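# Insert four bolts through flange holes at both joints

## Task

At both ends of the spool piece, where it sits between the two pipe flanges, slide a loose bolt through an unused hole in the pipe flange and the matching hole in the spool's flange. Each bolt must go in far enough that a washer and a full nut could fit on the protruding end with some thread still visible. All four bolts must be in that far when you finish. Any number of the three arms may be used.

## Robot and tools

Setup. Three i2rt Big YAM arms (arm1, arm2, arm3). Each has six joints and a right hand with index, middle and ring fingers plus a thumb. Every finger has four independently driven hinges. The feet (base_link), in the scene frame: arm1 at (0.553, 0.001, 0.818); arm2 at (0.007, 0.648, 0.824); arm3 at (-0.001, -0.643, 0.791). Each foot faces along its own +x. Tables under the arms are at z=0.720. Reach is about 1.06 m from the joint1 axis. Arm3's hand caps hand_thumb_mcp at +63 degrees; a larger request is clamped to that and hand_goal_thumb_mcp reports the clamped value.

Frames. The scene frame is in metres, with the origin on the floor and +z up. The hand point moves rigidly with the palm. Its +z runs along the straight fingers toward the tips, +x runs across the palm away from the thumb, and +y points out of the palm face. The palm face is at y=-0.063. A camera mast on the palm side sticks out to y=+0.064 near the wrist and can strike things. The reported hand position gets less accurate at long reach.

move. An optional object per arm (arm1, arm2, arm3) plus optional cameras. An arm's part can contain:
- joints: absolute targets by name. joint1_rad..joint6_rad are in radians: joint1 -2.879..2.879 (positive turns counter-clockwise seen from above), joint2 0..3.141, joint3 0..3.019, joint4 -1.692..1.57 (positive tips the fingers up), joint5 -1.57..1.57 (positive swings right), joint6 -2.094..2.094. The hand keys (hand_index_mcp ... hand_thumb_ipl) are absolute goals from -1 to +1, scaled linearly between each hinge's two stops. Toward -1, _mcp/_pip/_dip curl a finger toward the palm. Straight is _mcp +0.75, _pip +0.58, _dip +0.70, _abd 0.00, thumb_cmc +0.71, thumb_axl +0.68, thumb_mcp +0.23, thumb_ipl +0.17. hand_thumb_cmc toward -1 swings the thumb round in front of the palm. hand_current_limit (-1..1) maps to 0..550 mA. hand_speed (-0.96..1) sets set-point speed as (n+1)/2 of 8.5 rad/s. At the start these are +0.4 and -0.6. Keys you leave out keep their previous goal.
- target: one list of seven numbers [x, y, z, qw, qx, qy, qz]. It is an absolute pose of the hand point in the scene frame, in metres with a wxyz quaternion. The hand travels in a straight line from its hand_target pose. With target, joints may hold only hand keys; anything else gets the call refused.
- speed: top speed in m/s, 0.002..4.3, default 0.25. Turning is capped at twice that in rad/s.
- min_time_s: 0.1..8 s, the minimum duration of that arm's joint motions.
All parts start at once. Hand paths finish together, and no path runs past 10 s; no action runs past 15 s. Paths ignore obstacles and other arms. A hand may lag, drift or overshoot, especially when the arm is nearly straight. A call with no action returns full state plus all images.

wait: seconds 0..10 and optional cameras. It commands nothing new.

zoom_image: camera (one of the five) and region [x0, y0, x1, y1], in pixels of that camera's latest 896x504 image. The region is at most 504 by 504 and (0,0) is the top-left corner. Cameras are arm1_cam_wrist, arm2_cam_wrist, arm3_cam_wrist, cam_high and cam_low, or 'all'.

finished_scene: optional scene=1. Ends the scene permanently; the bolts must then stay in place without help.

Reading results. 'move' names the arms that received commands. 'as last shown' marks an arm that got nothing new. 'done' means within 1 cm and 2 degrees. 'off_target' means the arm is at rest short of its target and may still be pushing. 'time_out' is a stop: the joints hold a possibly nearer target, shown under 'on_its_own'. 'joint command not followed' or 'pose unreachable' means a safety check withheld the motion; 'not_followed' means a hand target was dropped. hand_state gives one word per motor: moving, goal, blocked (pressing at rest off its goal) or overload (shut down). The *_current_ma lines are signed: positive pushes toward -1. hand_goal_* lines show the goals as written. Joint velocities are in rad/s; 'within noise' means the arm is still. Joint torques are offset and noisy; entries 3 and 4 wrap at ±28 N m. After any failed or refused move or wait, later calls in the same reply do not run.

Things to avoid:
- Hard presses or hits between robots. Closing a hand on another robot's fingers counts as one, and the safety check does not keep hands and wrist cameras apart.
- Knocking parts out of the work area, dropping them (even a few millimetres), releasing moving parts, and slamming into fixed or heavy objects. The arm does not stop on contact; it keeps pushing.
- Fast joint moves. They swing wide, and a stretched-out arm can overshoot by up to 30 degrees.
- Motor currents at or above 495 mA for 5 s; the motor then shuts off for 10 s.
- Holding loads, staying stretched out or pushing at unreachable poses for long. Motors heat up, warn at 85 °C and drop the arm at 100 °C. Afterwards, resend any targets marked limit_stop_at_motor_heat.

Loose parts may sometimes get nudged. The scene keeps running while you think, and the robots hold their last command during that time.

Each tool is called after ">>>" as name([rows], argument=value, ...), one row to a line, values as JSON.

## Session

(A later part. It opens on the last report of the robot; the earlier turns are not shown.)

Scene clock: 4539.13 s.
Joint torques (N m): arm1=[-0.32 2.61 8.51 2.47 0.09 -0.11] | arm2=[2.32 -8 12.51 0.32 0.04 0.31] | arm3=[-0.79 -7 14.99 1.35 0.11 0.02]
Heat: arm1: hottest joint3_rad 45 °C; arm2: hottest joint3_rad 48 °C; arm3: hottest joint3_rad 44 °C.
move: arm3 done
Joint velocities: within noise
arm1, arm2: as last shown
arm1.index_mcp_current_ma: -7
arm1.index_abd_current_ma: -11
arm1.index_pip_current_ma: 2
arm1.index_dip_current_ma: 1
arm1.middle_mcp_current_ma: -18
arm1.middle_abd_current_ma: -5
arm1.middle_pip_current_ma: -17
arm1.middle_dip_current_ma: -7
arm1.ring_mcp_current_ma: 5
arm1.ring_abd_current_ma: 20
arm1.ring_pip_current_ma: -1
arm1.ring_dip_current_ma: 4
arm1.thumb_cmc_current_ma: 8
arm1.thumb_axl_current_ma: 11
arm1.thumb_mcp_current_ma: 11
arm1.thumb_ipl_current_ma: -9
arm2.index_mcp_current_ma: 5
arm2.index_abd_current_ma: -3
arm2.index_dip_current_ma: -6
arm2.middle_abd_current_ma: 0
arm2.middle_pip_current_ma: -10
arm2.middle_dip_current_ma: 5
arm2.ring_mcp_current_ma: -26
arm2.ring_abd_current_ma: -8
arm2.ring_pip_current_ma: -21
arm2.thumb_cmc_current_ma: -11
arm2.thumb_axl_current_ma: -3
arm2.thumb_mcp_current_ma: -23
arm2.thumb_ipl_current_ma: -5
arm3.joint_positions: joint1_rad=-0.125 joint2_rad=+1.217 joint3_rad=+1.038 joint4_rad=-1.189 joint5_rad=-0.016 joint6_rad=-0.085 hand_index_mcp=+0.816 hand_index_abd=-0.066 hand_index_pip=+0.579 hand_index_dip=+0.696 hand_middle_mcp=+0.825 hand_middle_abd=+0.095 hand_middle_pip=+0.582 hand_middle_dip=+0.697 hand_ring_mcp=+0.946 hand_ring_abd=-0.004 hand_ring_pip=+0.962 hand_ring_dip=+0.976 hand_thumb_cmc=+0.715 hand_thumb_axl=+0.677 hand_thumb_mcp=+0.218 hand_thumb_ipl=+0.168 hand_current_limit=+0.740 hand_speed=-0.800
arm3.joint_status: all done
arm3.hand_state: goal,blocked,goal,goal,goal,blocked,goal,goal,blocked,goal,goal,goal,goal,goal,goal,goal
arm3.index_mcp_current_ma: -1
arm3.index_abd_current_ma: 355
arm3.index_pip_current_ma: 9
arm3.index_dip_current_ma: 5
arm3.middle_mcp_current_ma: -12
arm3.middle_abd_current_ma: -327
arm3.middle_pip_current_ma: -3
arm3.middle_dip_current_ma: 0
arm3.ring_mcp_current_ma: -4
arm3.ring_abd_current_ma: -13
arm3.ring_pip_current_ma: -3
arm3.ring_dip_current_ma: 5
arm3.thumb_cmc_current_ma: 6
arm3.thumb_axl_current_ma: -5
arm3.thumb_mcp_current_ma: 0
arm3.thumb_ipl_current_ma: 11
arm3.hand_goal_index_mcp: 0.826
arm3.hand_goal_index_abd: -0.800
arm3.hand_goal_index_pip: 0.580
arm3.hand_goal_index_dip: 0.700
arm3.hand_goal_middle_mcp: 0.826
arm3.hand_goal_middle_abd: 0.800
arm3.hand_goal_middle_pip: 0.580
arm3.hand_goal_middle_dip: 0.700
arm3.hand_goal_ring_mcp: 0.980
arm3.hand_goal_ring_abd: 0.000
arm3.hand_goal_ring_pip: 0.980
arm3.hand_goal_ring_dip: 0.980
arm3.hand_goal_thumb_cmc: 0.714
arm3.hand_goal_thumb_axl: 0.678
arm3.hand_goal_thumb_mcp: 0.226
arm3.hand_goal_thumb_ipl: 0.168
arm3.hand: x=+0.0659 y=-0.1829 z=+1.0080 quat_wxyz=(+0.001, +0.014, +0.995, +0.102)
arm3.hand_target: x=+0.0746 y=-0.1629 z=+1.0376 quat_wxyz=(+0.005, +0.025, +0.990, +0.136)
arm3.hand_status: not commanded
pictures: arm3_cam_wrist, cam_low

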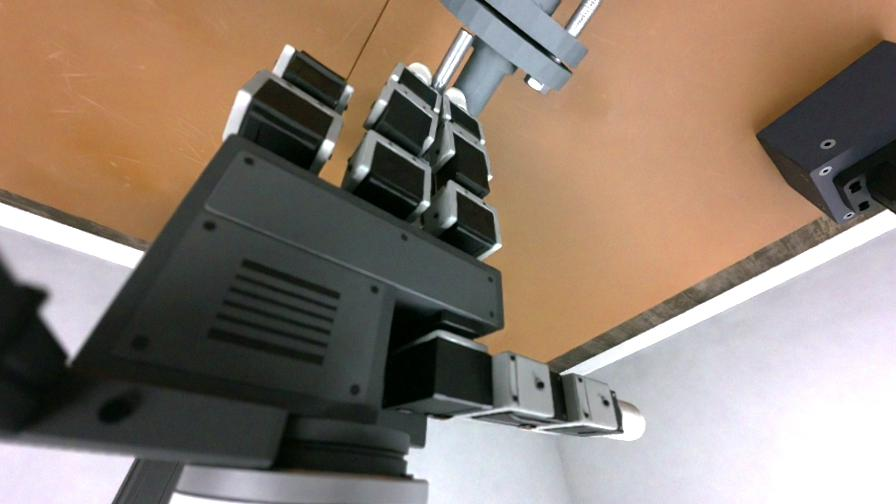

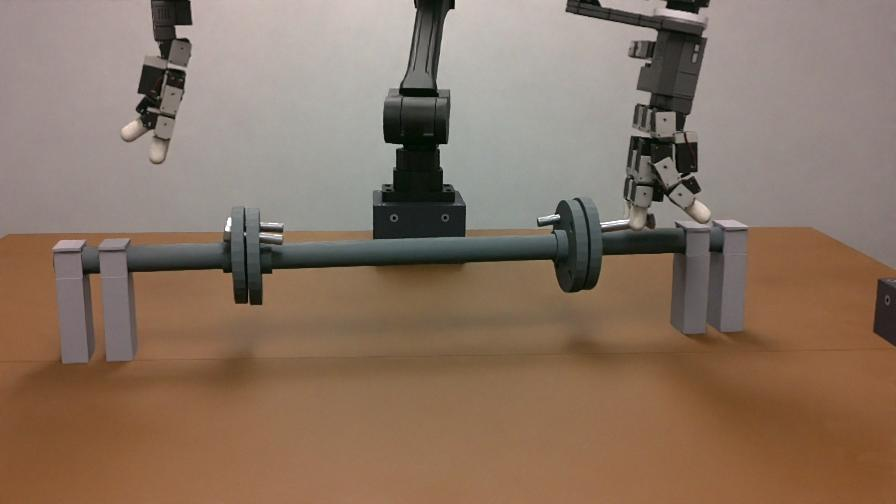

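>>> move(arm3={"joints":{"joint3_rad":1.1054},"min_time_s":1.2}, cameras=["cam_low","arm3_cam_wrist","cam_high"])

>>> zoom_image(camera="cam_low", region=[590, 205, 640, 245])

>>> zoom_image(camera="arm3_cam_wrist", region=[430, 0, 530, 100])

>>> zoom_image(camera="cam_high", region=[530, 230, 590, 280])

Scene clock: 4846.97 s.
Joint torques (N m): arm1=[-0.38 2.55 8.5 2.45 0.08 -0.12] | arm2=[2.32 -8 12.52 0.32 0.04 0.31] | arm3=[-0.73 -7.12 15.06 1.36 0.1 0.02]
Heat: arm1: hottest joint3_rad 46 °C; arm2: hottest joint3_rad 49 °C; arm3: hottest joint3_rad 46 °C.
move: arm3 done
Joint velocities: within noise
arm1, arm2: as last shown
arm1.index_mcp_current_ma: -3
arm1.index_abd_current_ma: 2
arm1.index_pip_current_ma: 6
arm1.index_dip_current_ma: -9
arm1.middle_mcp_current_ma: -12
arm1.middle_abd_current_ma: 4
arm1.middle_pip_current_ma: 1
arm1.middle_dip_current_ma: 20
arm1.ring_mcp_current_ma: 8
arm1.ring_abd_current_ma: 8
arm1.ring_pip_current_ma: -4
arm1.ring_dip_current_ma: -10
arm1.thumb_cmc_current_ma: -7
arm1.thumb_axl_current_ma: 7
arm1.thumb_mcp_current_ma: 2
arm1.thumb_ipl_current_ma: 5
arm2.index_mcp_current_ma: 0
arm2.index_abd_current_ma: -1
arm2.index_pip_current_ma: 10
arm2.index_dip_current_ma: -3
arm2.middle_mcp_current_ma: -30
arm2.middle_abd_current_ma: 3
arm2.middle_dip_current_ma: 7
arm2.ring_mcp_current_ma: -20
arm2.ring_pip_current_ma: -24
arm2.ring_dip_current_ma: -3
arm2.thumb_cmc_current_ma: -9
arm2.thumb_axl_current_ma: -1
arm2.thumb_ipl_current_ma: 0
arm3.joint_positions: joint1_rad=-0.125 joint2_rad=+1.217 joint3_rad=+1.045 joint4_rad=-1.189 joint5_rad=-0.016 joint6_rad=-0.085 hand_index_mcp=+0.816 hand_index_abd=-0.066 hand_index_pip=+0.579 hand_index_dip=+0.696 hand_middle_mcp=+0.825 hand_middle_abd=+0.095 hand_middle_pip=+0.582 hand_middle_dip=+0.697 hand_ring_mcp=+0.946 hand_ring_abd=-0.004 hand_ring_pip=+0.962 hand_ring_dip=+0.976 hand_thumb_cmc=+0.715 hand_thumb_axl=+0.677 hand_thumb_mcp=+0.218 hand_thumb_ipl=+0.168 hand_current_limit=+0.740 hand_speed=-0.800
arm3.joint_status: all done
arm3.hand_state: goal,blocked,goal,goal,goal,blocked,goal,goal,blocked,goal,goal,goal,goal,goal,goal,goal
arm3.index_mcp_current_ma: -2
arm3.index_abd_current_ma: 359
arm3.index_pip_current_ma: 10
arm3.index_dip_current_ma: 1
arm3.middle_mcp_current_ma: -9
arm3.middle_abd_current_ma: -325
arm3.middle_pip_current_ma: 2
arm3.middle_dip_current_ma: 4
arm3.ring_mcp_current_ma: -5
arm3.ring_abd_current_ma: -11
arm3.ring_pip_current_ma: -5
arm3.ring_dip_current_ma: 2
arm3.thumb_cmc_current_ma: 7
arm3.thumb_axl_current_ma: -5
arm3.thumb_mcp_current_ma: -4
arm3.thumb_ipl_current_ma: 9
arm3.hand_goal_index_mcp: 0.826
arm3.hand_goal_index_abd: -0.800
arm3.hand_goal_index_pip: 0.580
arm3.hand_goal_index_dip: 0.700
arm3.hand_goal_middle_mcp: 0.826
arm3.hand_goal_middle_abd: 0.800
arm3.hand_goal_middle_pip: 0.580
arm3.hand_goal_middle_dip: 0.700
arm3.hand_goal_ring_mcp: 0.980
arm3.hand_goal_ring_abd: 0.000
arm3.hand_goal_ring_pip: 0.980
arm3.hand_goal_ring_dip: 0.980
arm3.hand_goal_thumb_cmc: 0.714
arm3.hand_goal_thumb_axl: 0.678
arm3.hand_goal_thumb_mcp: 0.226
arm3.hand_goal_thumb_ipl: 0.168
arm3.hand: x=+0.0662 y=-0.1809 z=+1.0115 quat_wxyz=(+0.002, +0.014, +0.994, +0.105)
arm3.hand_target: x=+0.0748 y=-0.1609 z=+1.0418 quat_wxyz=(+0.006, +0.024, +0.990, +0.140)
arm3.hand_status: not commanded
pictures: arm3_cam_wrist, cam_high, cam_low

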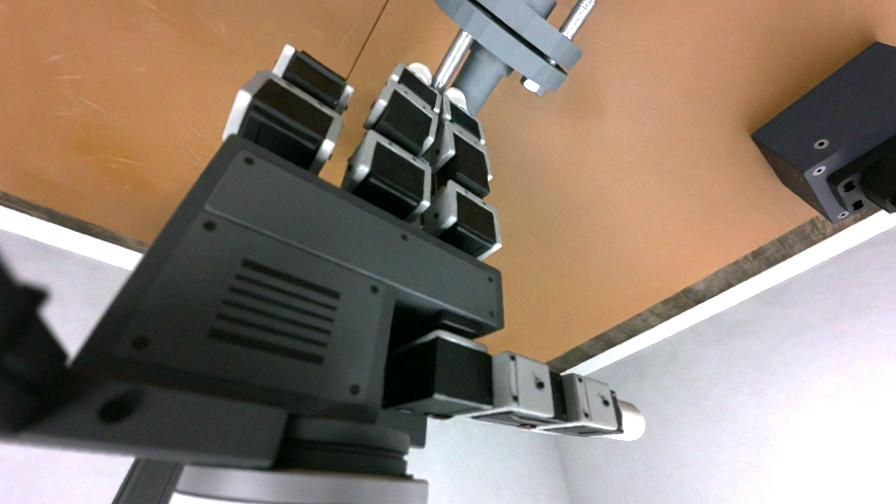

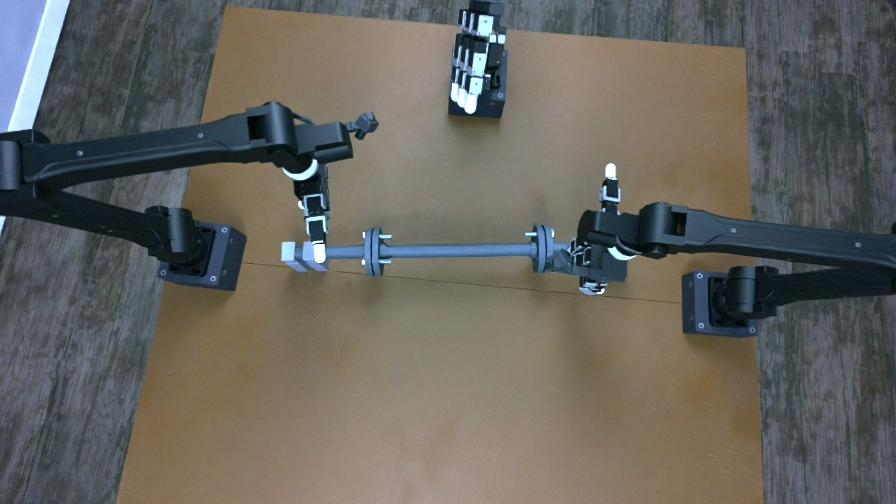

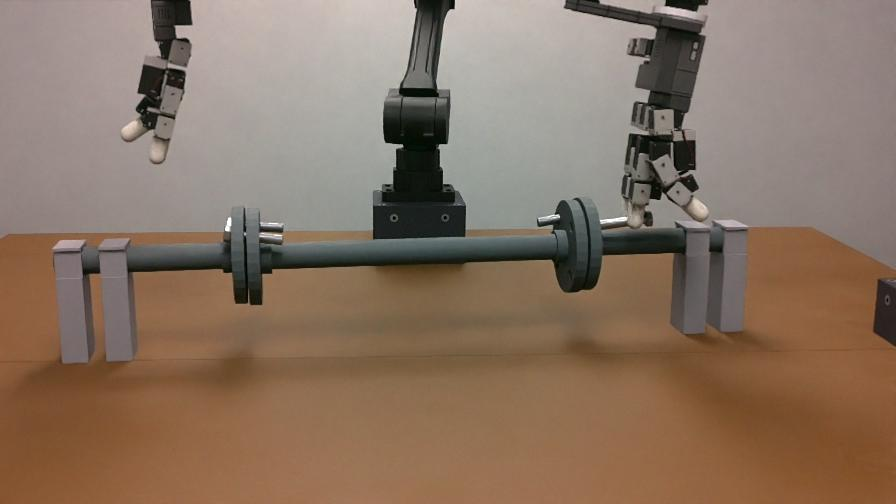

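Scaled by 10.080.

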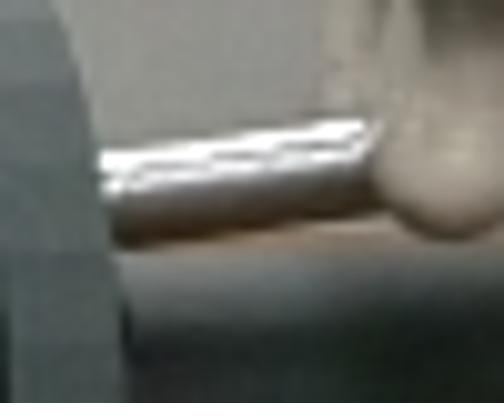

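Scaled by 5.040.

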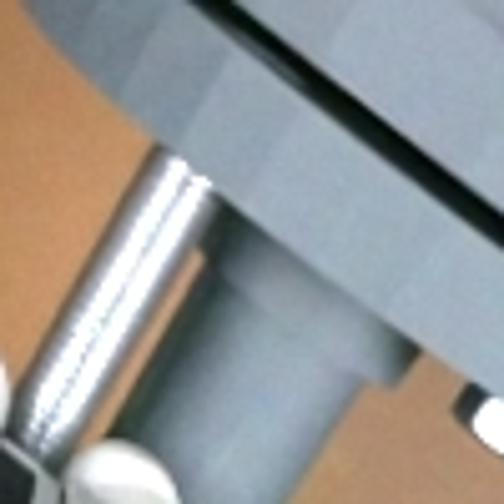

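Scaled by 8.400.

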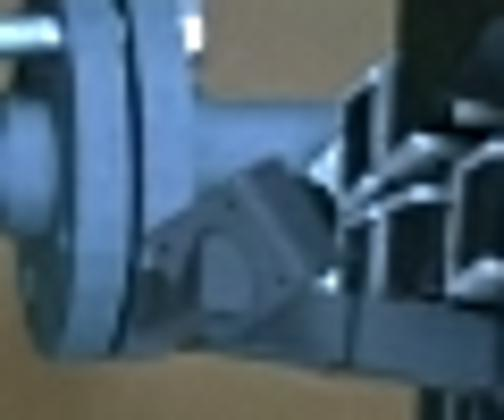

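>>> move(arm3={"joints":{"joint1_rad":-0.1370,"joint3_rad":1.1092,"hand_index_mcp":0.835,"hand_middle_mcp":0.835},"min_time_s":1.2}, cameras=["cam_low","arm3_cam_wrist"])

>>> zoom_image(camera="cam_low", region=[590, 205, 640, 245])

>>> zoom_image(camera="arm3_cam_wrist", region=[430, 0, 530, 100])

Scene clock: 4881.33 s.
Joint torques (N m): arm1=[-0.32 2.61 8.51 2.45 0.08 -0.12] | arm2=[2.32 -8 12.51 0.32 0.04 0.31] | arm3=[-0.79 -7.12 14.95 1.36 0.1 0.02]
Heat: arm1: hottest joint3_rad 46 °C; arm2: hottest joint3_rad 49 °C; arm3: hottest joint3_rad 44 °C.
move: arm3 done
Joint velocities: within noise
arm1, arm2: as last shown
arm1.index_mcp_current_ma: -2
arm1.index_abd_current_ma: -11
arm1.index_pip_current_ma: -3
arm1.index_dip_current_ma: -32
arm1.middle_mcp_current_ma: -3
arm1.middle_abd_current_ma: -18
arm1.middle_pip_current_ma: 0
arm1.middle_dip_current_ma: -3
arm1.ring_mcp_current_ma: 14
arm1.ring_abd_current_ma: 9
arm1.ring_dip_current_ma: 3
arm1.thumb_cmc_current_ma: 1
arm1.thumb_axl_current_ma: -2
arm1.thumb_mcp_current_ma: 0
arm1.thumb_ipl_current_ma: -1
arm2.index_abd_current_ma: 5
arm2.index_pip_current_ma: 6
arm2.index_dip_current_ma: 2
arm2.middle_mcp_current_ma: -26
arm2.middle_abd_current_ma: -4
arm2.middle_pip_current_ma: -8
arm2.middle_dip_current_ma: 4
arm2.ring_mcp_current_ma: -19
arm2.ring_pip_current_ma: -20
arm2.ring_dip_current_ma: 2
arm2.thumb_mcp_current_ma: -20
arm2.thumb_ipl_current_ma: -2
arm3.joint_positions: joint1_rad=-0.126 joint2_rad=+1.218 joint3_rad=+1.050 joint4_rad=-1.189 joint5_rad=-0.016 joint6_rad=-0.085 hand_index_mcp=+0.822 hand_index_abd=-0.066 hand_index_pip=+0.579 hand_index_dip=+0.696 hand_middle_mcp=+0.830 hand_middle_abd=+0.095 hand_middle_pip=+0.581 hand_middle_dip=+0.697 hand_ring_mcp=+0.946 hand_ring_abd=-0.004 hand_ring_pip=+0.962 hand_ring_dip=+0.976 hand_thumb_cmc=+0.715 hand_thumb_axl=+0.677 hand_thumb_mcp=+0.218 hand_thumb_ipl=+0.168 hand_current_limit=+0.740 hand_speed=-0.800
arm3.joint_status: all done
arm3.hand_state: goal,blocked,goal,goal,goal,blocked,goal,goal,blocked,goal,goal,goal,goal,goal,goal,goal
arm3.index_mcp_current_ma: -2
arm3.index_abd_current_ma: 355
arm3.index_pip_current_ma: 9
arm3.index_dip_current_ma: 1
arm3.middle_mcp_current_ma: -8
arm3.middle_abd_current_ma: -321
arm3.middle_pip_current_ma: 5
arm3.middle_dip_current_ma: 1
arm3.ring_mcp_current_ma: -6
arm3.ring_abd_current_ma: -13
arm3.ring_pip_current_ma: -9
arm3.ring_dip_current_ma: 0
arm3.thumb_cmc_current_ma: 3
arm3.thumb_axl_current_ma: -2
arm3.thumb_mcp_current_ma: -1
arm3.thumb_ipl_current_ma: 3
arm3.hand_goal_index_mcp: 0.836
arm3.hand_goal_index_abd: -0.800
arm3.hand_goal_index_pip: 0.580
arm3.hand_goal_index_dip: 0.700
arm3.hand_goal_middle_mcp: 0.836
arm3.hand_goal_middle_abd: 0.800
arm3.hand_goal_middle_pip: 0.580
arm3.hand_goal_middle_dip: 0.700
arm3.hand_goal_ring_mcp: 0.980
arm3.hand_goal_ring_abd: 0.000
arm3.hand_goal_ring_pip: 0.980
arm3.hand_goal_ring_dip: 0.980
arm3.hand_goal_thumb_cmc: 0.714
arm3.hand_goal_thumb_axl: 0.678
arm3.hand_goal_thumb_mcp: 0.226
arm3.hand_goal_thumb_ipl: 0.168
arm3.hand: x=+0.0672 y=-0.1795 z=+1.0140 quat_wxyz=(+0.002, +0.015, +0.994, +0.108)
arm3.hand_target: x=+0.0760 y=-0.1601 z=+1.0437 quat_wxyz=(+0.006, +0.026, +0.990, +0.141)
arm3.hand_status: not commanded
pictures: arm3_cam_wrist, cam_low

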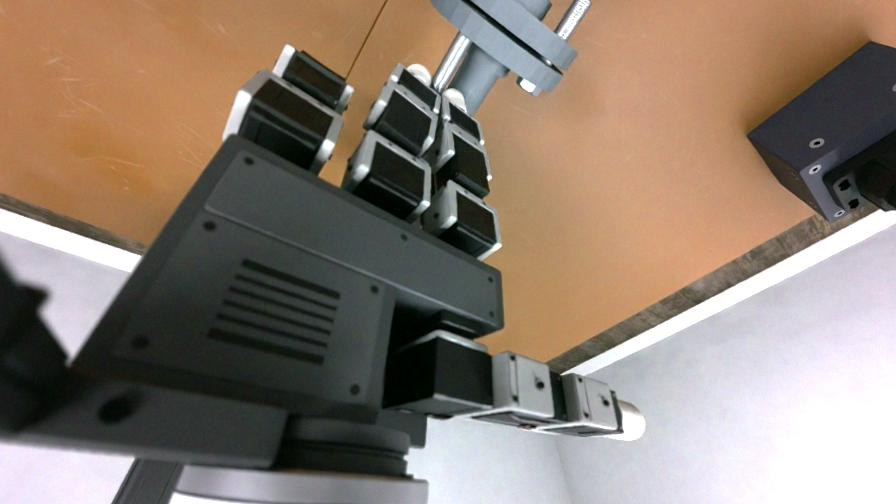

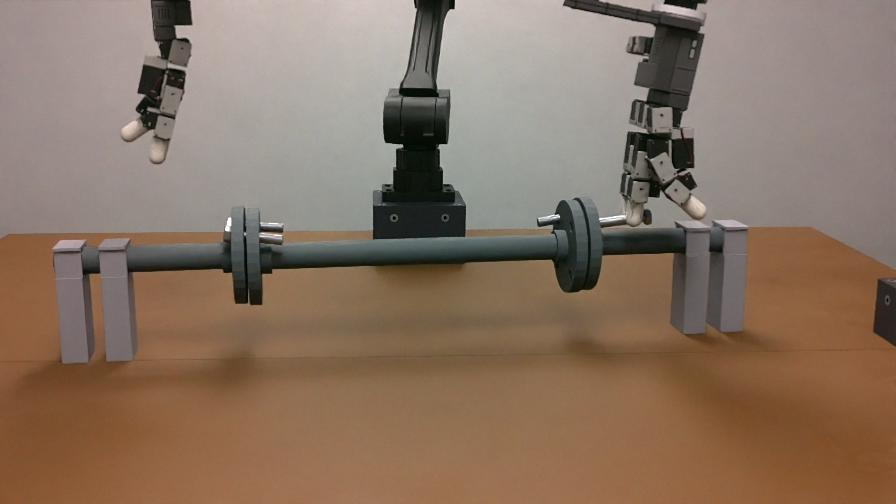

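Scaled by 10.080.

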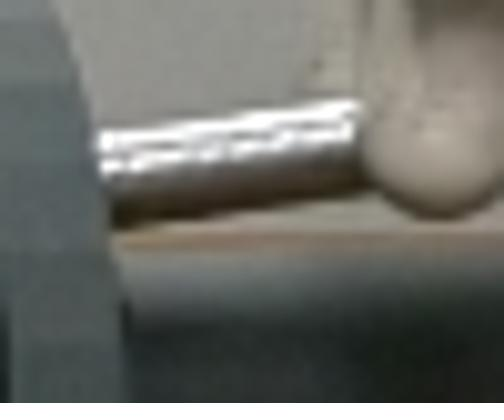

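Scaled by 5.040.

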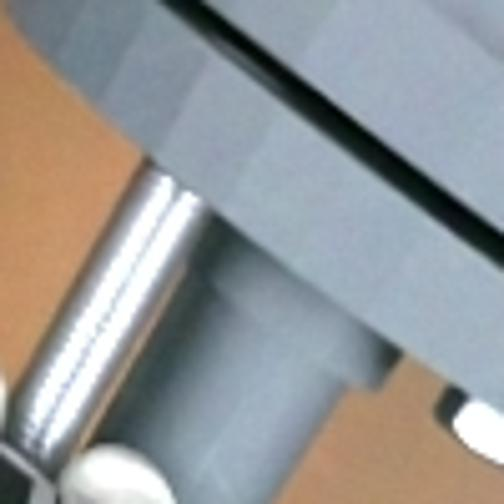

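>>> move(arm3={"joints":{"joint2_rad":1.2309,"joint4_rad":-1.1677},"min_time_s":1.0}, cameras=["cam_low","arm3_cam_wrist"])

>>> zoom_image(camera="cam_low", region=[590, 205, 640, 245])

Scene clock: 4897.37 s.
Joint torques (N m): arm1=[-0.38 2.55 8.5 2.44 0.08 -0.12] | arm2=[2.26 -8 12.51 0.32 0.04 0.31] | arm3=[-0.85 -7.18 14.95 1.37 0.1 0.02]
Heat: arm1: hottest joint3_rad 46 °C; arm2: hottest joint3_rad 49 °C; arm3: hottest joint3_rad 43 °C.
move: arm3 done
Joint velocities: within noise
arm1.joint_positions: joint1_rad=-0.143 joint2_rad=+0.611 joint3_rad=+1.333 joint4_rad=-1.370 joint5_rad=-0.068 joint6_rad=+1.161 hand_index_mcp=+0.753 hand_index_abd=+0.000 hand_index_pip=+0.577 hand_index_dip=+0.696 hand_middle_mcp=+0.753 hand_middle_abd=+0.000 hand_middle_pip=+0.577 hand_middle_dip=+0.696 hand_ring_mcp=+0.754 hand_ring_abd=+0.000 hand_ring_pip=+0.577 hand_ring_dip=+0.696 hand_thumb_cmc=+0.714 hand_thumb_axl=+0.677 hand_thumb_mcp=+0.225 hand_thumb_ipl=+0.168 hand_current_limit=+0.400 hand_speed=-0.600
arm1.joint_status: not commanded
arm1.hand_state: goal,goal,goal,goal,goal,goal,goal,goal,goal,goal,goal,goal,goal,goal,goal,goal
arm1.index_mcp_current_ma: -2
arm1.index_abd_current_ma: -25
arm1.index_pip_current_ma: -5
arm1.index_dip_current_ma: -5
arm1.middle_mcp_current_ma: 6
arm1.middle_abd_current_ma: -3
arm1.middle_pip_current_ma: 10
arm1.middle_dip_current_ma: -8
arm1.ring_mcp_current_ma: 19
arm1.ring_abd_current_ma: 11
arm1.ring_pip_current_ma: 2
arm1.ring_dip_current_ma: 5
arm1.thumb_cmc_current_ma: 5
arm1.thumb_axl_current_ma: 13
arm1.thumb_mcp_current_ma: 15
arm1.thumb_ipl_current_ma: 10
arm1.hand_goal_index_mcp: 0.754
arm1.hand_goal_index_abd: 0.000
arm1.hand_goal_index_pip: 0.576
arm1.hand_goal_index_dip: 0.696
arm1.hand_goal_middle_mcp: 0.754
arm1.hand_goal_middle_abd: 0.000
arm1.hand_goal_middle_pip: 0.576
arm1.hand_goal_middle_dip: 0.696
arm1.hand_goal_ring_mcp: 0.754
arm1.hand_goal_ring_abd: 0.000
arm1.hand_goal_ring_pip: 0.576
arm1.hand_goal_ring_dip: 0.696
arm1.hand_goal_thumb_cmc: 0.714
arm1.hand_goal_thumb_axl: 0.678
arm1.hand_goal_thumb_mcp: 0.226
arm1.hand_goal_thumb_ipl: 0.168
arm1.hand: x=+0.3141 y=+0.0975 z=+1.3322 quat_wxyz=(+0.435, +0.150, -0.883, -0.092)
arm1.hand_target: x=+0.3163 y=+0.0987 z=+1.3429 quat_wxyz=(+0.445, +0.147, -0.878, -0.096)
arm1.hand_status: not commanded
arm2: as last shown
arm2.index_mcp_current_ma: 2
arm2.index_abd_current_ma: 4
arm2.index_pip_current_ma: 11
arm2.index_dip_current_ma: -3
arm2.middle_mcp_current_ma: -28
arm2.middle_abd_current_ma: -5
arm2.middle_pip_current_ma: -9
arm2.middle_dip_current_ma: 5
arm2.ring_mcp_current_ma: -18
arm2.ring_abd_current_ma: -6
arm2.ring_dip_current_ma: -6
arm2.thumb_cmc_current_ma: -12
arm2.thumb_axl_current_ma: -2
arm2.thumb_ipl_current_ma: -11
arm3.joint_positions: joint1_rad=-0.126 joint2_rad=+1.222 joint3_rad=+1.050 joint4_rad=-1.185 joint5_rad=-0.016 joint6_rad=-0.085 hand_index_mcp=+0.822 hand_index_abd=-0.066 hand_index_pip=+0.579 hand_index_dip=+0.696 hand_middle_mcp=+0.831 hand_middle_abd=+0.095 hand_middle_pip=+0.581 hand_middle_dip=+0.697 hand_ring_mcp=+0.946 hand_ring_abd=-0.004 hand_ring_pip=+0.962 hand_ring_dip=+0.976 hand_thumb_cmc=+0.715 hand_thumb_axl=+0.677 hand_thumb_mcp=+0.218 hand_thumb_ipl=+0.168 hand_current_limit=+0.740 hand_speed=-0.800
arm3.joint_status: all done
arm3.hand_state: goal,blocked,goal,goal,goal,blocked,goal,goal,blocked,goal,goal,goal,goal,goal,goal,goal
arm3.index_mcp_current_ma: 1
arm3.index_abd_current_ma: 354
arm3.index_pip_current_ma: 4
arm3.index_dip_current_ma: 3
arm3.middle_mcp_current_ma: -12
arm3.middle_abd_current_ma: -319
arm3.middle_pip_current_ma: 2
arm3.middle_dip_current_ma: 1
arm3.ring_mcp_current_ma: -8
arm3.ring_abd_current_ma: -12
arm3.ring_pip_current_ma: -9
arm3.ring_dip_current_ma: 1
arm3.thumb_cmc_current_ma: 9
arm3.thumb_axl_current_ma: 1
arm3.thumb_mcp_current_ma: 4
arm3.thumb_ipl_current_ma: 7
arm3.hand_goal_index_mcp: 0.836
arm3.hand_goal_index_abd: -0.800
arm3.hand_goal_index_pip: 0.580
arm3.hand_goal_index_dip: 0.700
arm3.hand_goal_middle_mcp: 0.836
arm3.hand_goal_middle_abd: 0.800
arm3.hand_goal_middle_pip: 0.580
arm3.hand_goal_middle_dip: 0.700
arm3.hand_goal_ring_mcp: 0.980
arm3.hand_goal_ring_abd: 0.000
arm3.hand_goal_ring_pip: 0.980
arm3.hand_goal_ring_dip: 0.980
arm3.hand_goal_thumb_cmc: 0.714
arm3.hand_goal_thumb_axl: 0.678
arm3.hand_goal_thumb_mcp: 0.226
arm3.hand_goal_thumb_ipl: 0.168
arm3.hand: x=+0.0674 y=-0.1781 z=+1.0128 quat_wxyz=(+0.002, +0.015, +0.994, +0.108)
arm3.hand_target: x=+0.0762 y=-0.1585 z=+1.0422 quat_wxyz=(+0.006, +0.026, +0.990, +0.141)
arm3.hand_status: not commanded
pictures: arm3_cam_wrist, cam_low

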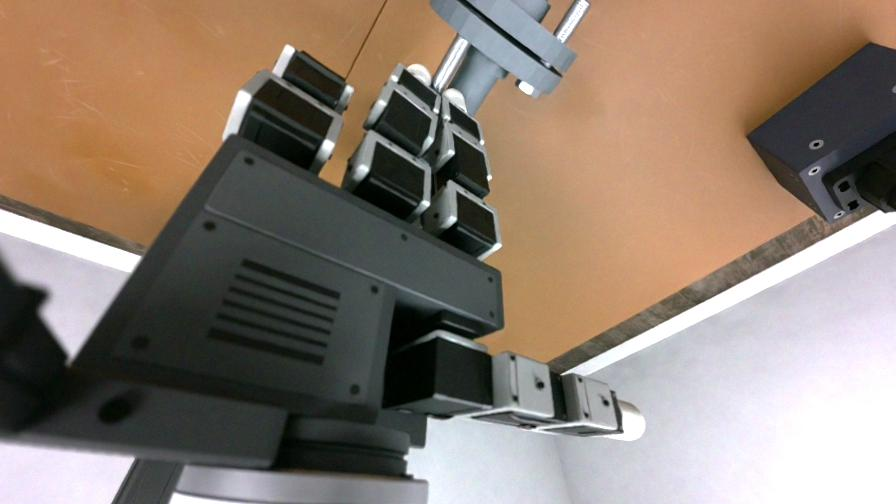

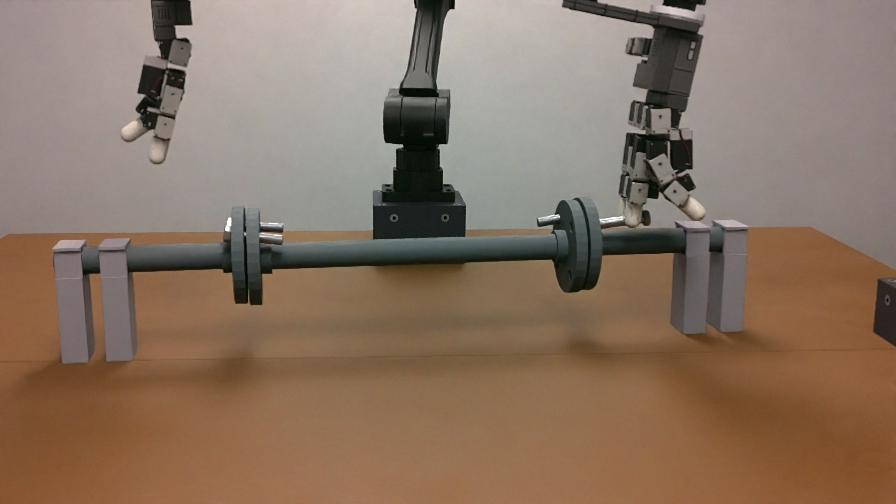

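Scaled by 10.080.

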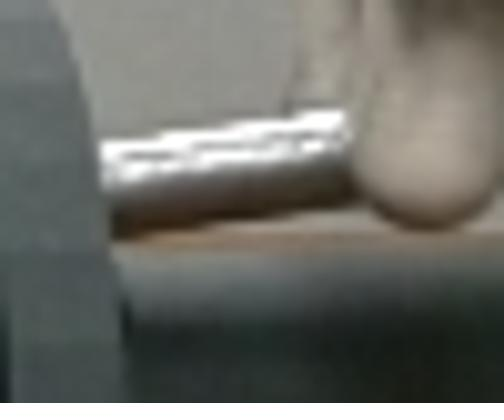

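>>> move(arm3={"joints":{"joint2_rad":1.2464,"joint3_rad":1.1184,"joint4_rad":-1.1614},"min_time_s":1.2}, cameras=["cam_low","arm3_cam_wrist"])

>>> zoom_image(camera="cam_low", region=[590, 205, 640, 245])

>>> zoom_image(camera="arm3_cam_wrist", region=[430, 0, 530, 100])

Scene clock: 4909.43 s.
Joint torques (N m): arm1=[-0.44 2.61 8.51 2.47 0.08 -0.12] | arm2=[2.32 -8 12.52 0.31 0.04 0.31] | arm3=[-0.79 -7.24 15.04 1.57 0.11 0.02]
Heat: arm1: hottest joint3_rad 46 °C; arm2: hottest joint3_rad 49 °C; arm3: hottest joint3_rad 44 °C.
move: arm3 done
Joint velocities: within noise
arm1, arm2: as last shown
arm1.index_mcp_current_ma: -13
arm1.index_abd_current_ma: -10
arm1.index_pip_current_ma: 11
arm1.index_dip_current_ma: 20
arm1.middle_mcp_current_ma: 3
arm1.middle_pip_current_ma: -4
arm1.middle_dip_current_ma: -15
arm1.ring_mcp_current_ma: 17
arm1.ring_abd_current_ma: 13
arm1.ring_pip_current_ma: 5
arm1.ring_dip_current_ma: 8
arm1.thumb_cmc_current_ma: 18
arm1.thumb_axl_current_ma: 20
arm1.thumb_mcp_current_ma: 12
arm1.thumb_ipl_current_ma: -8
arm2.index_abd_current_ma: -1
arm2.index_pip_current_ma: 6
arm2.index_dip_current_ma: -9
arm2.middle_mcp_current_ma: -24
arm2.middle_abd_current_ma: -1
arm2.middle_pip_current_ma: -10
arm2.middle_dip_current_ma: 0
arm2.ring_mcp_current_ma: -19
arm2.ring_abd_current_ma: -10
arm2.ring_pip_current_ma: -22
arm2.ring_dip_current_ma: -5
arm2.thumb_axl_current_ma: 0
arm2.thumb_mcp_current_ma: -19
arm2.thumb_ipl_current_ma: -1
arm3.joint_positions: joint1_rad=-0.127 joint2_rad=+1.237 joint3_rad=+1.058 joint4_rad=-1.183 joint5_rad=-0.016 joint6_rad=-0.085 hand_index_mcp=+0.840 hand_index_abd=-0.066 hand_index_pip=+0.580 hand_index_dip=+0.696 hand_middle_mcp=+0.849 hand_middle_abd=+0.095 hand_middle_pip=+0.584 hand_middle_dip=+0.698 hand_ring_mcp=+0.946 hand_ring_abd=-0.004 hand_ring_pip=+0.962 hand_ring_dip=+0.976 hand_thumb_cmc=+0.715 hand_thumb_axl=+0.677 hand_thumb_mcp=+0.218 hand_thumb_ipl=+0.168 hand_current_limit=+0.740 hand_speed=-0.800
arm3.joint_status: all done
arm3.hand_state: goal,blocked,goal,goal,goal,blocked,goal,goal,blocked,goal,goal,goal,goal,goal,goal,goal
arm3.index_mcp_current_ma: -2
arm3.index_abd_current_ma: 355
arm3.index_pip_current_ma: 10
arm3.index_dip_current_ma: 2
arm3.middle_mcp_current_ma: -5
arm3.middle_abd_current_ma: -321
arm3.middle_pip_current_ma: 8
arm3.middle_dip_current_ma: 6
arm3.ring_mcp_current_ma: 0
arm3.ring_abd_current_ma: -13
arm3.ring_pip_current_ma: -7
arm3.ring_dip_current_ma: 3
arm3.thumb_cmc_current_ma: 8
arm3.thumb_axl_current_ma: -3
arm3.thumb_mcp_current_ma: 10
arm3.thumb_ipl_current_ma: 1
arm3.hand_goal_index_mcp: 0.836
arm3.hand_goal_index_abd: -0.800
arm3.hand_goal_index_pip: 0.580
arm3.hand_goal_index_dip: 0.700
arm3.hand_goal_middle_mcp: 0.836
arm3.hand_goal_middle_abd: 0.800
arm3.hand_goal_middle_pip: 0.580
arm3.hand_goal_middle_dip: 0.700
arm3.hand_goal_ring_mcp: 0.980
arm3.hand_goal_ring_abd: 0.000
arm3.hand_goal_ring_pip: 0.980
arm3.hand_goal_ring_dip: 0.980
arm3.hand_goal_thumb_cmc: 0.714
arm3.hand_goal_thumb_axl: 0.678
arm3.hand_goal_thumb_mcp: 0.226
arm3.hand_goal_thumb_ipl: 0.168
arm3.hand: x=+0.0680 y=-0.1741 z=+1.0103 quat_wxyz=(+0.002, +0.015, +0.994, +0.105)
arm3.hand_target: x=+0.0769 y=-0.1528 z=+1.0406 quat_wxyz=(+0.006, +0.025, +0.990, +0.141)
arm3.hand_status: not commanded
pictures: arm3_cam_wrist, cam_low

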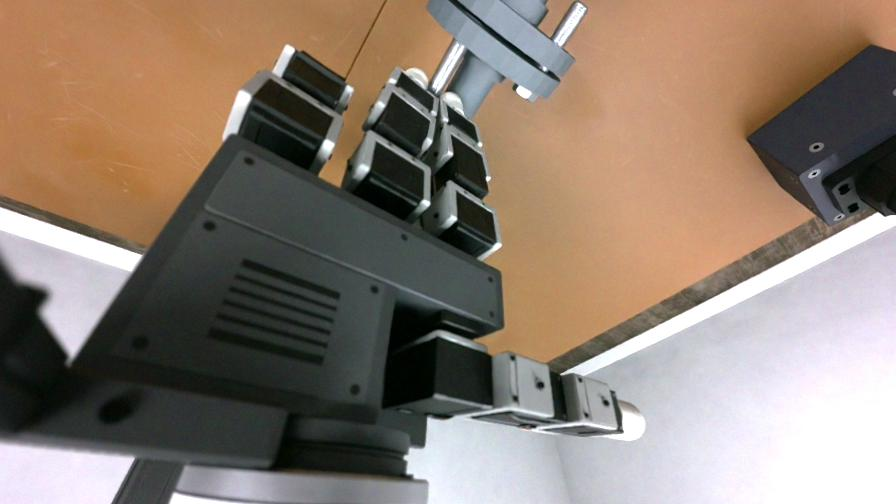

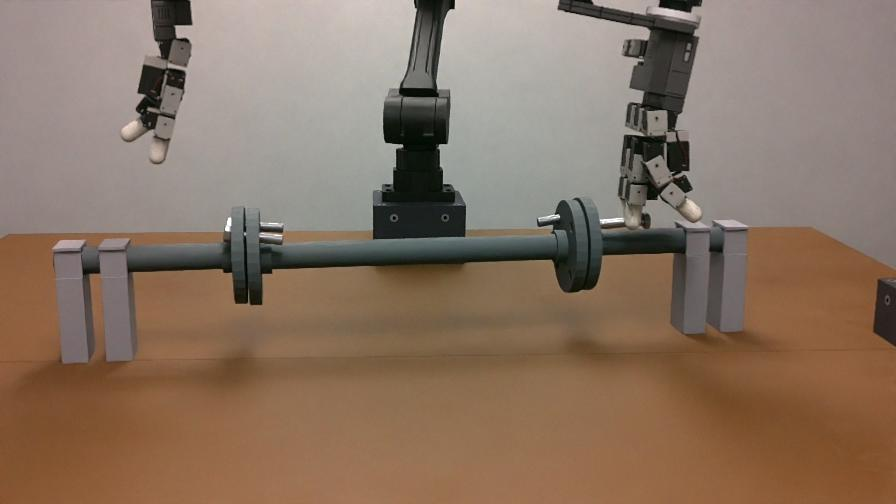

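Scaled by 10.080.

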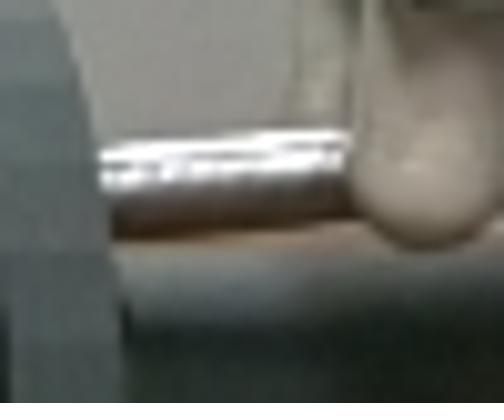

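Scaled by 5.040.

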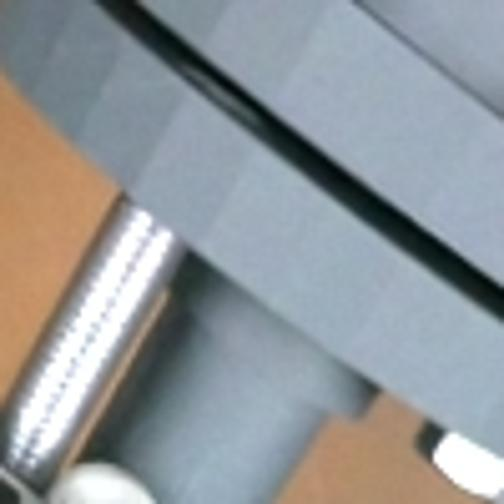

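>>> zoom_image(camera="arm3_cam_wrist", region=[430, 30, 500, 110])

>>> zoom_image(camera="arm3_cam_wrist", region=[480, 0, 600, 120])

Scaled by 6.300.

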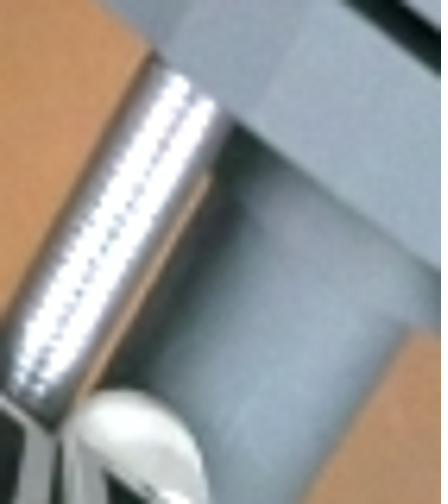

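Scaled by 4.200.

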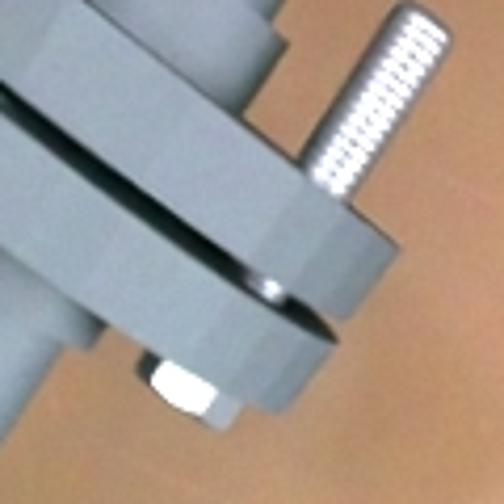

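>>> move(arm3={"joints":{"joint1_rad":-0.1125},"min_time_s":0.8}, cameras=["cam_low"])

>>> zoom_image(camera="cam_low", region=[590, 205, 640, 245])

Scene clock: 5058.00 s.
Joint torques (N m): arm1=[-0.32 2.55 8.53 2.45 0.08 -0.12] | arm2=[2.32 -8 12.52 0.32 0.04 0.31] | arm3=[0.73 -7.24 15.02 1.55 0.11 0.02]
Heat: arm1: hottest joint3_rad 46 °C; arm2: hottest joint3_rad 49 °C; arm3: hottest joint3_rad 48 °C.
move: arm3 done
Joint velocities: within noise
arm1: as last shown
arm1.index_mcp_current_ma: -2
arm1.index_abd_current_ma: -11
arm1.index_pip_current_ma: 7
arm1.index_dip_current_ma: 4
arm1.middle_mcp_current_ma: -6
arm1.middle_abd_current_ma: -17
arm1.middle_dip_current_ma: 16
arm1.ring_mcp_current_ma: 0
arm1.ring_abd_current_ma: 11
arm1.ring_pip_current_ma: 19
arm1.ring_dip_current_ma: 2
arm1.thumb_cmc_current_ma: 5
arm1.thumb_axl_current_ma: 17
arm1.thumb_mcp_current_ma: -5
arm1.thumb_ipl_current_ma: -19
arm2.joint_positions: joint1_rad=+0.328 joint2_rad=+1.291 joint3_rad=+1.217 joint4_rad=-1.464 joint5_rad=-0.001 joint6_rad=+0.078 hand_index_mcp=+0.992 hand_index_abd=-0.022 hand_index_pip=+0.591 hand_index_dip=+0.708 hand_middle_mcp=+0.948 hand_middle_abd=-0.018 hand_middle_pip=+0.958 hand_middle_dip=+0.970 hand_ring_mcp=+0.933 hand_ring_abd=-0.008 hand_ring_pip=+0.944 hand_ring_dip=+0.970 hand_thumb_cmc=+0.706 hand_thumb_axl=+0.676 hand_thumb_mcp=+0.204 hand_thumb_ipl=+0.173 hand_current_limit=+0.740 hand_speed=-0.600
arm2.joint_status: not commanded
arm2.hand_state: goal,blocked,goal,goal,blocked,goal,blocked,goal,blocked,goal,blocked,goal,goal,goal,blocked,goal
arm2.index_mcp_current_ma: 2
arm2.index_abd_current_ma: 1
arm2.index_pip_current_ma: 4
arm2.index_dip_current_ma: -6
arm2.middle_mcp_current_ma: -24
arm2.middle_abd_current_ma: -2
arm2.middle_pip_current_ma: -1
arm2.middle_dip_current_ma: 7
arm2.ring_mcp_current_ma: -21
arm2.ring_abd_current_ma: -7
arm2.ring_pip_current_ma: -22
arm2.ring_dip_current_ma: -1
arm2.thumb_cmc_current_ma: -13
arm2.thumb_axl_current_ma: 5
arm2.thumb_mcp_current_ma: -19
arm2.thumb_ipl_current_ma: -6
arm2.hand_goal_index_mcp: 1.000
arm2.hand_goal_index_abd: 0.000
arm2.hand_goal_index_pip: 0.580
arm2.hand_goal_index_dip: 0.700
arm2.hand_goal_middle_mcp: 0.980
arm2.hand_goal_middle_abd: 0.000
arm2.hand_goal_middle_pip: 0.980
arm2.hand_goal_middle_dip: 0.980
arm2.hand_goal_ring_mcp: 0.980
arm2.hand_goal_ring_abd: 0.000
arm2.hand_goal_ring_pip: 0.980
arm2.hand_goal_ring_dip: 0.980
arm2.hand_goal_thumb_cmc: 0.714
arm2.hand_goal_thumb_axl: 0.678
arm2.hand_goal_thumb_mcp: 0.226
arm2.hand_goal_thumb_ipl: 0.168
arm2.hand: x=+0.1140 y=+0.2066 z=+1.0673 quat_wxyz=(+0.020, +0.994, +0.111, +0.002)
arm2.hand_target: x=+0.1178 y=+0.2006 z=+1.0899 quat_wxyz=(+0.040, +0.994, +0.106, +0.005)
arm2.hand_status: not commanded
arm3.joint_positions: joint1_rad=-0.122 joint2_rad=+1.237 joint3_rad=+1.058 joint4_rad=-1.183 joint5_rad=-0.016 joint6_rad=-0.085 hand_index_mcp=+0.840 hand_index_abd=-0.066 hand_index_pip=+0.580 hand_index_dip=+0.696 hand_middle_mcp=+0.849 hand_middle_abd=+0.095 hand_middle_pip=+0.584 hand_middle_dip=+0.698 hand_ring_mcp=+0.946 hand_ring_abd=-0.004 hand_ring_pip=+0.962 hand_ring_dip=+0.976 hand_thumb_cmc=+0.715 hand_thumb_axl=+0.677 hand_thumb_mcp=+0.218 hand_thumb_ipl=+0.168 hand_current_limit=+0.740 hand_speed=-0.800
arm3.joint_status: all done
arm3.hand_state: goal,blocked,goal,goal,goal,blocked,goal,goal,blocked,goal,goal,goal,goal,goal,goal,goal
arm3.index_mcp_current_ma: 4
arm3.index_abd_current_ma: 355
arm3.index_pip_current_ma: 13
arm3.index_dip_current_ma: 6
arm3.middle_mcp_current_ma: -6
arm3.middle_abd_current_ma: -327
arm3.middle_pip_current_ma: 4
arm3.middle_dip_current_ma: 2
arm3.ring_mcp_current_ma: -5
arm3.ring_abd_current_ma: -8
arm3.ring_pip_current_ma: -9
arm3.ring_dip_current_ma: 1
arm3.thumb_cmc_current_ma: 6
arm3.thumb_axl_current_ma: -9
arm3.thumb_mcp_current_ma: 1
arm3.thumb_ipl_current_ma: 3
arm3.hand_goal_index_mcp: 0.836
arm3.hand_goal_index_abd: -0.800
arm3.hand_goal_index_pip: 0.580
arm3.hand_goal_index_dip: 0.700
arm3.hand_goal_middle_mcp: 0.836
arm3.hand_goal_middle_abd: 0.800
arm3.hand_goal_middle_pip: 0.580
arm3.hand_goal_middle_dip: 0.700
arm3.hand_goal_ring_mcp: 0.980
arm3.hand_goal_ring_abd: 0.000
arm3.hand_goal_ring_pip: 0.980
arm3.hand_goal_ring_dip: 0.980
arm3.hand_goal_thumb_cmc: 0.714
arm3.hand_goal_thumb_axl: 0.678
arm3.hand_goal_thumb_mcp: 0.226
arm3.hand_goal_thumb_ipl: 0.168
arm3.hand: x=+0.0659 y=-0.1738 z=+1.0103 quat_wxyz=(+0.001, +0.013, +0.994, +0.105)
arm3.hand_target: x=+0.0650 y=-0.1511 z=+1.0406 quat_wxyz=(+0.005, +0.014, +0.990, +0.141)
arm3.hand_status: not commanded

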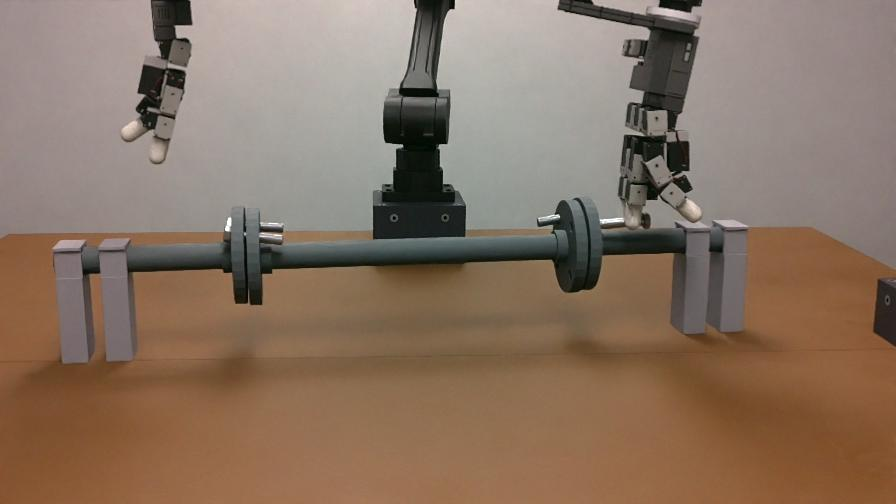

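Scaled by 10.080.

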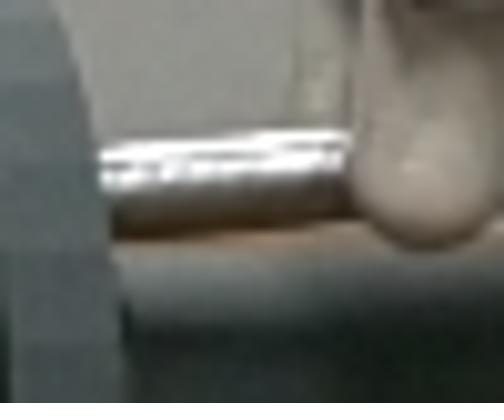

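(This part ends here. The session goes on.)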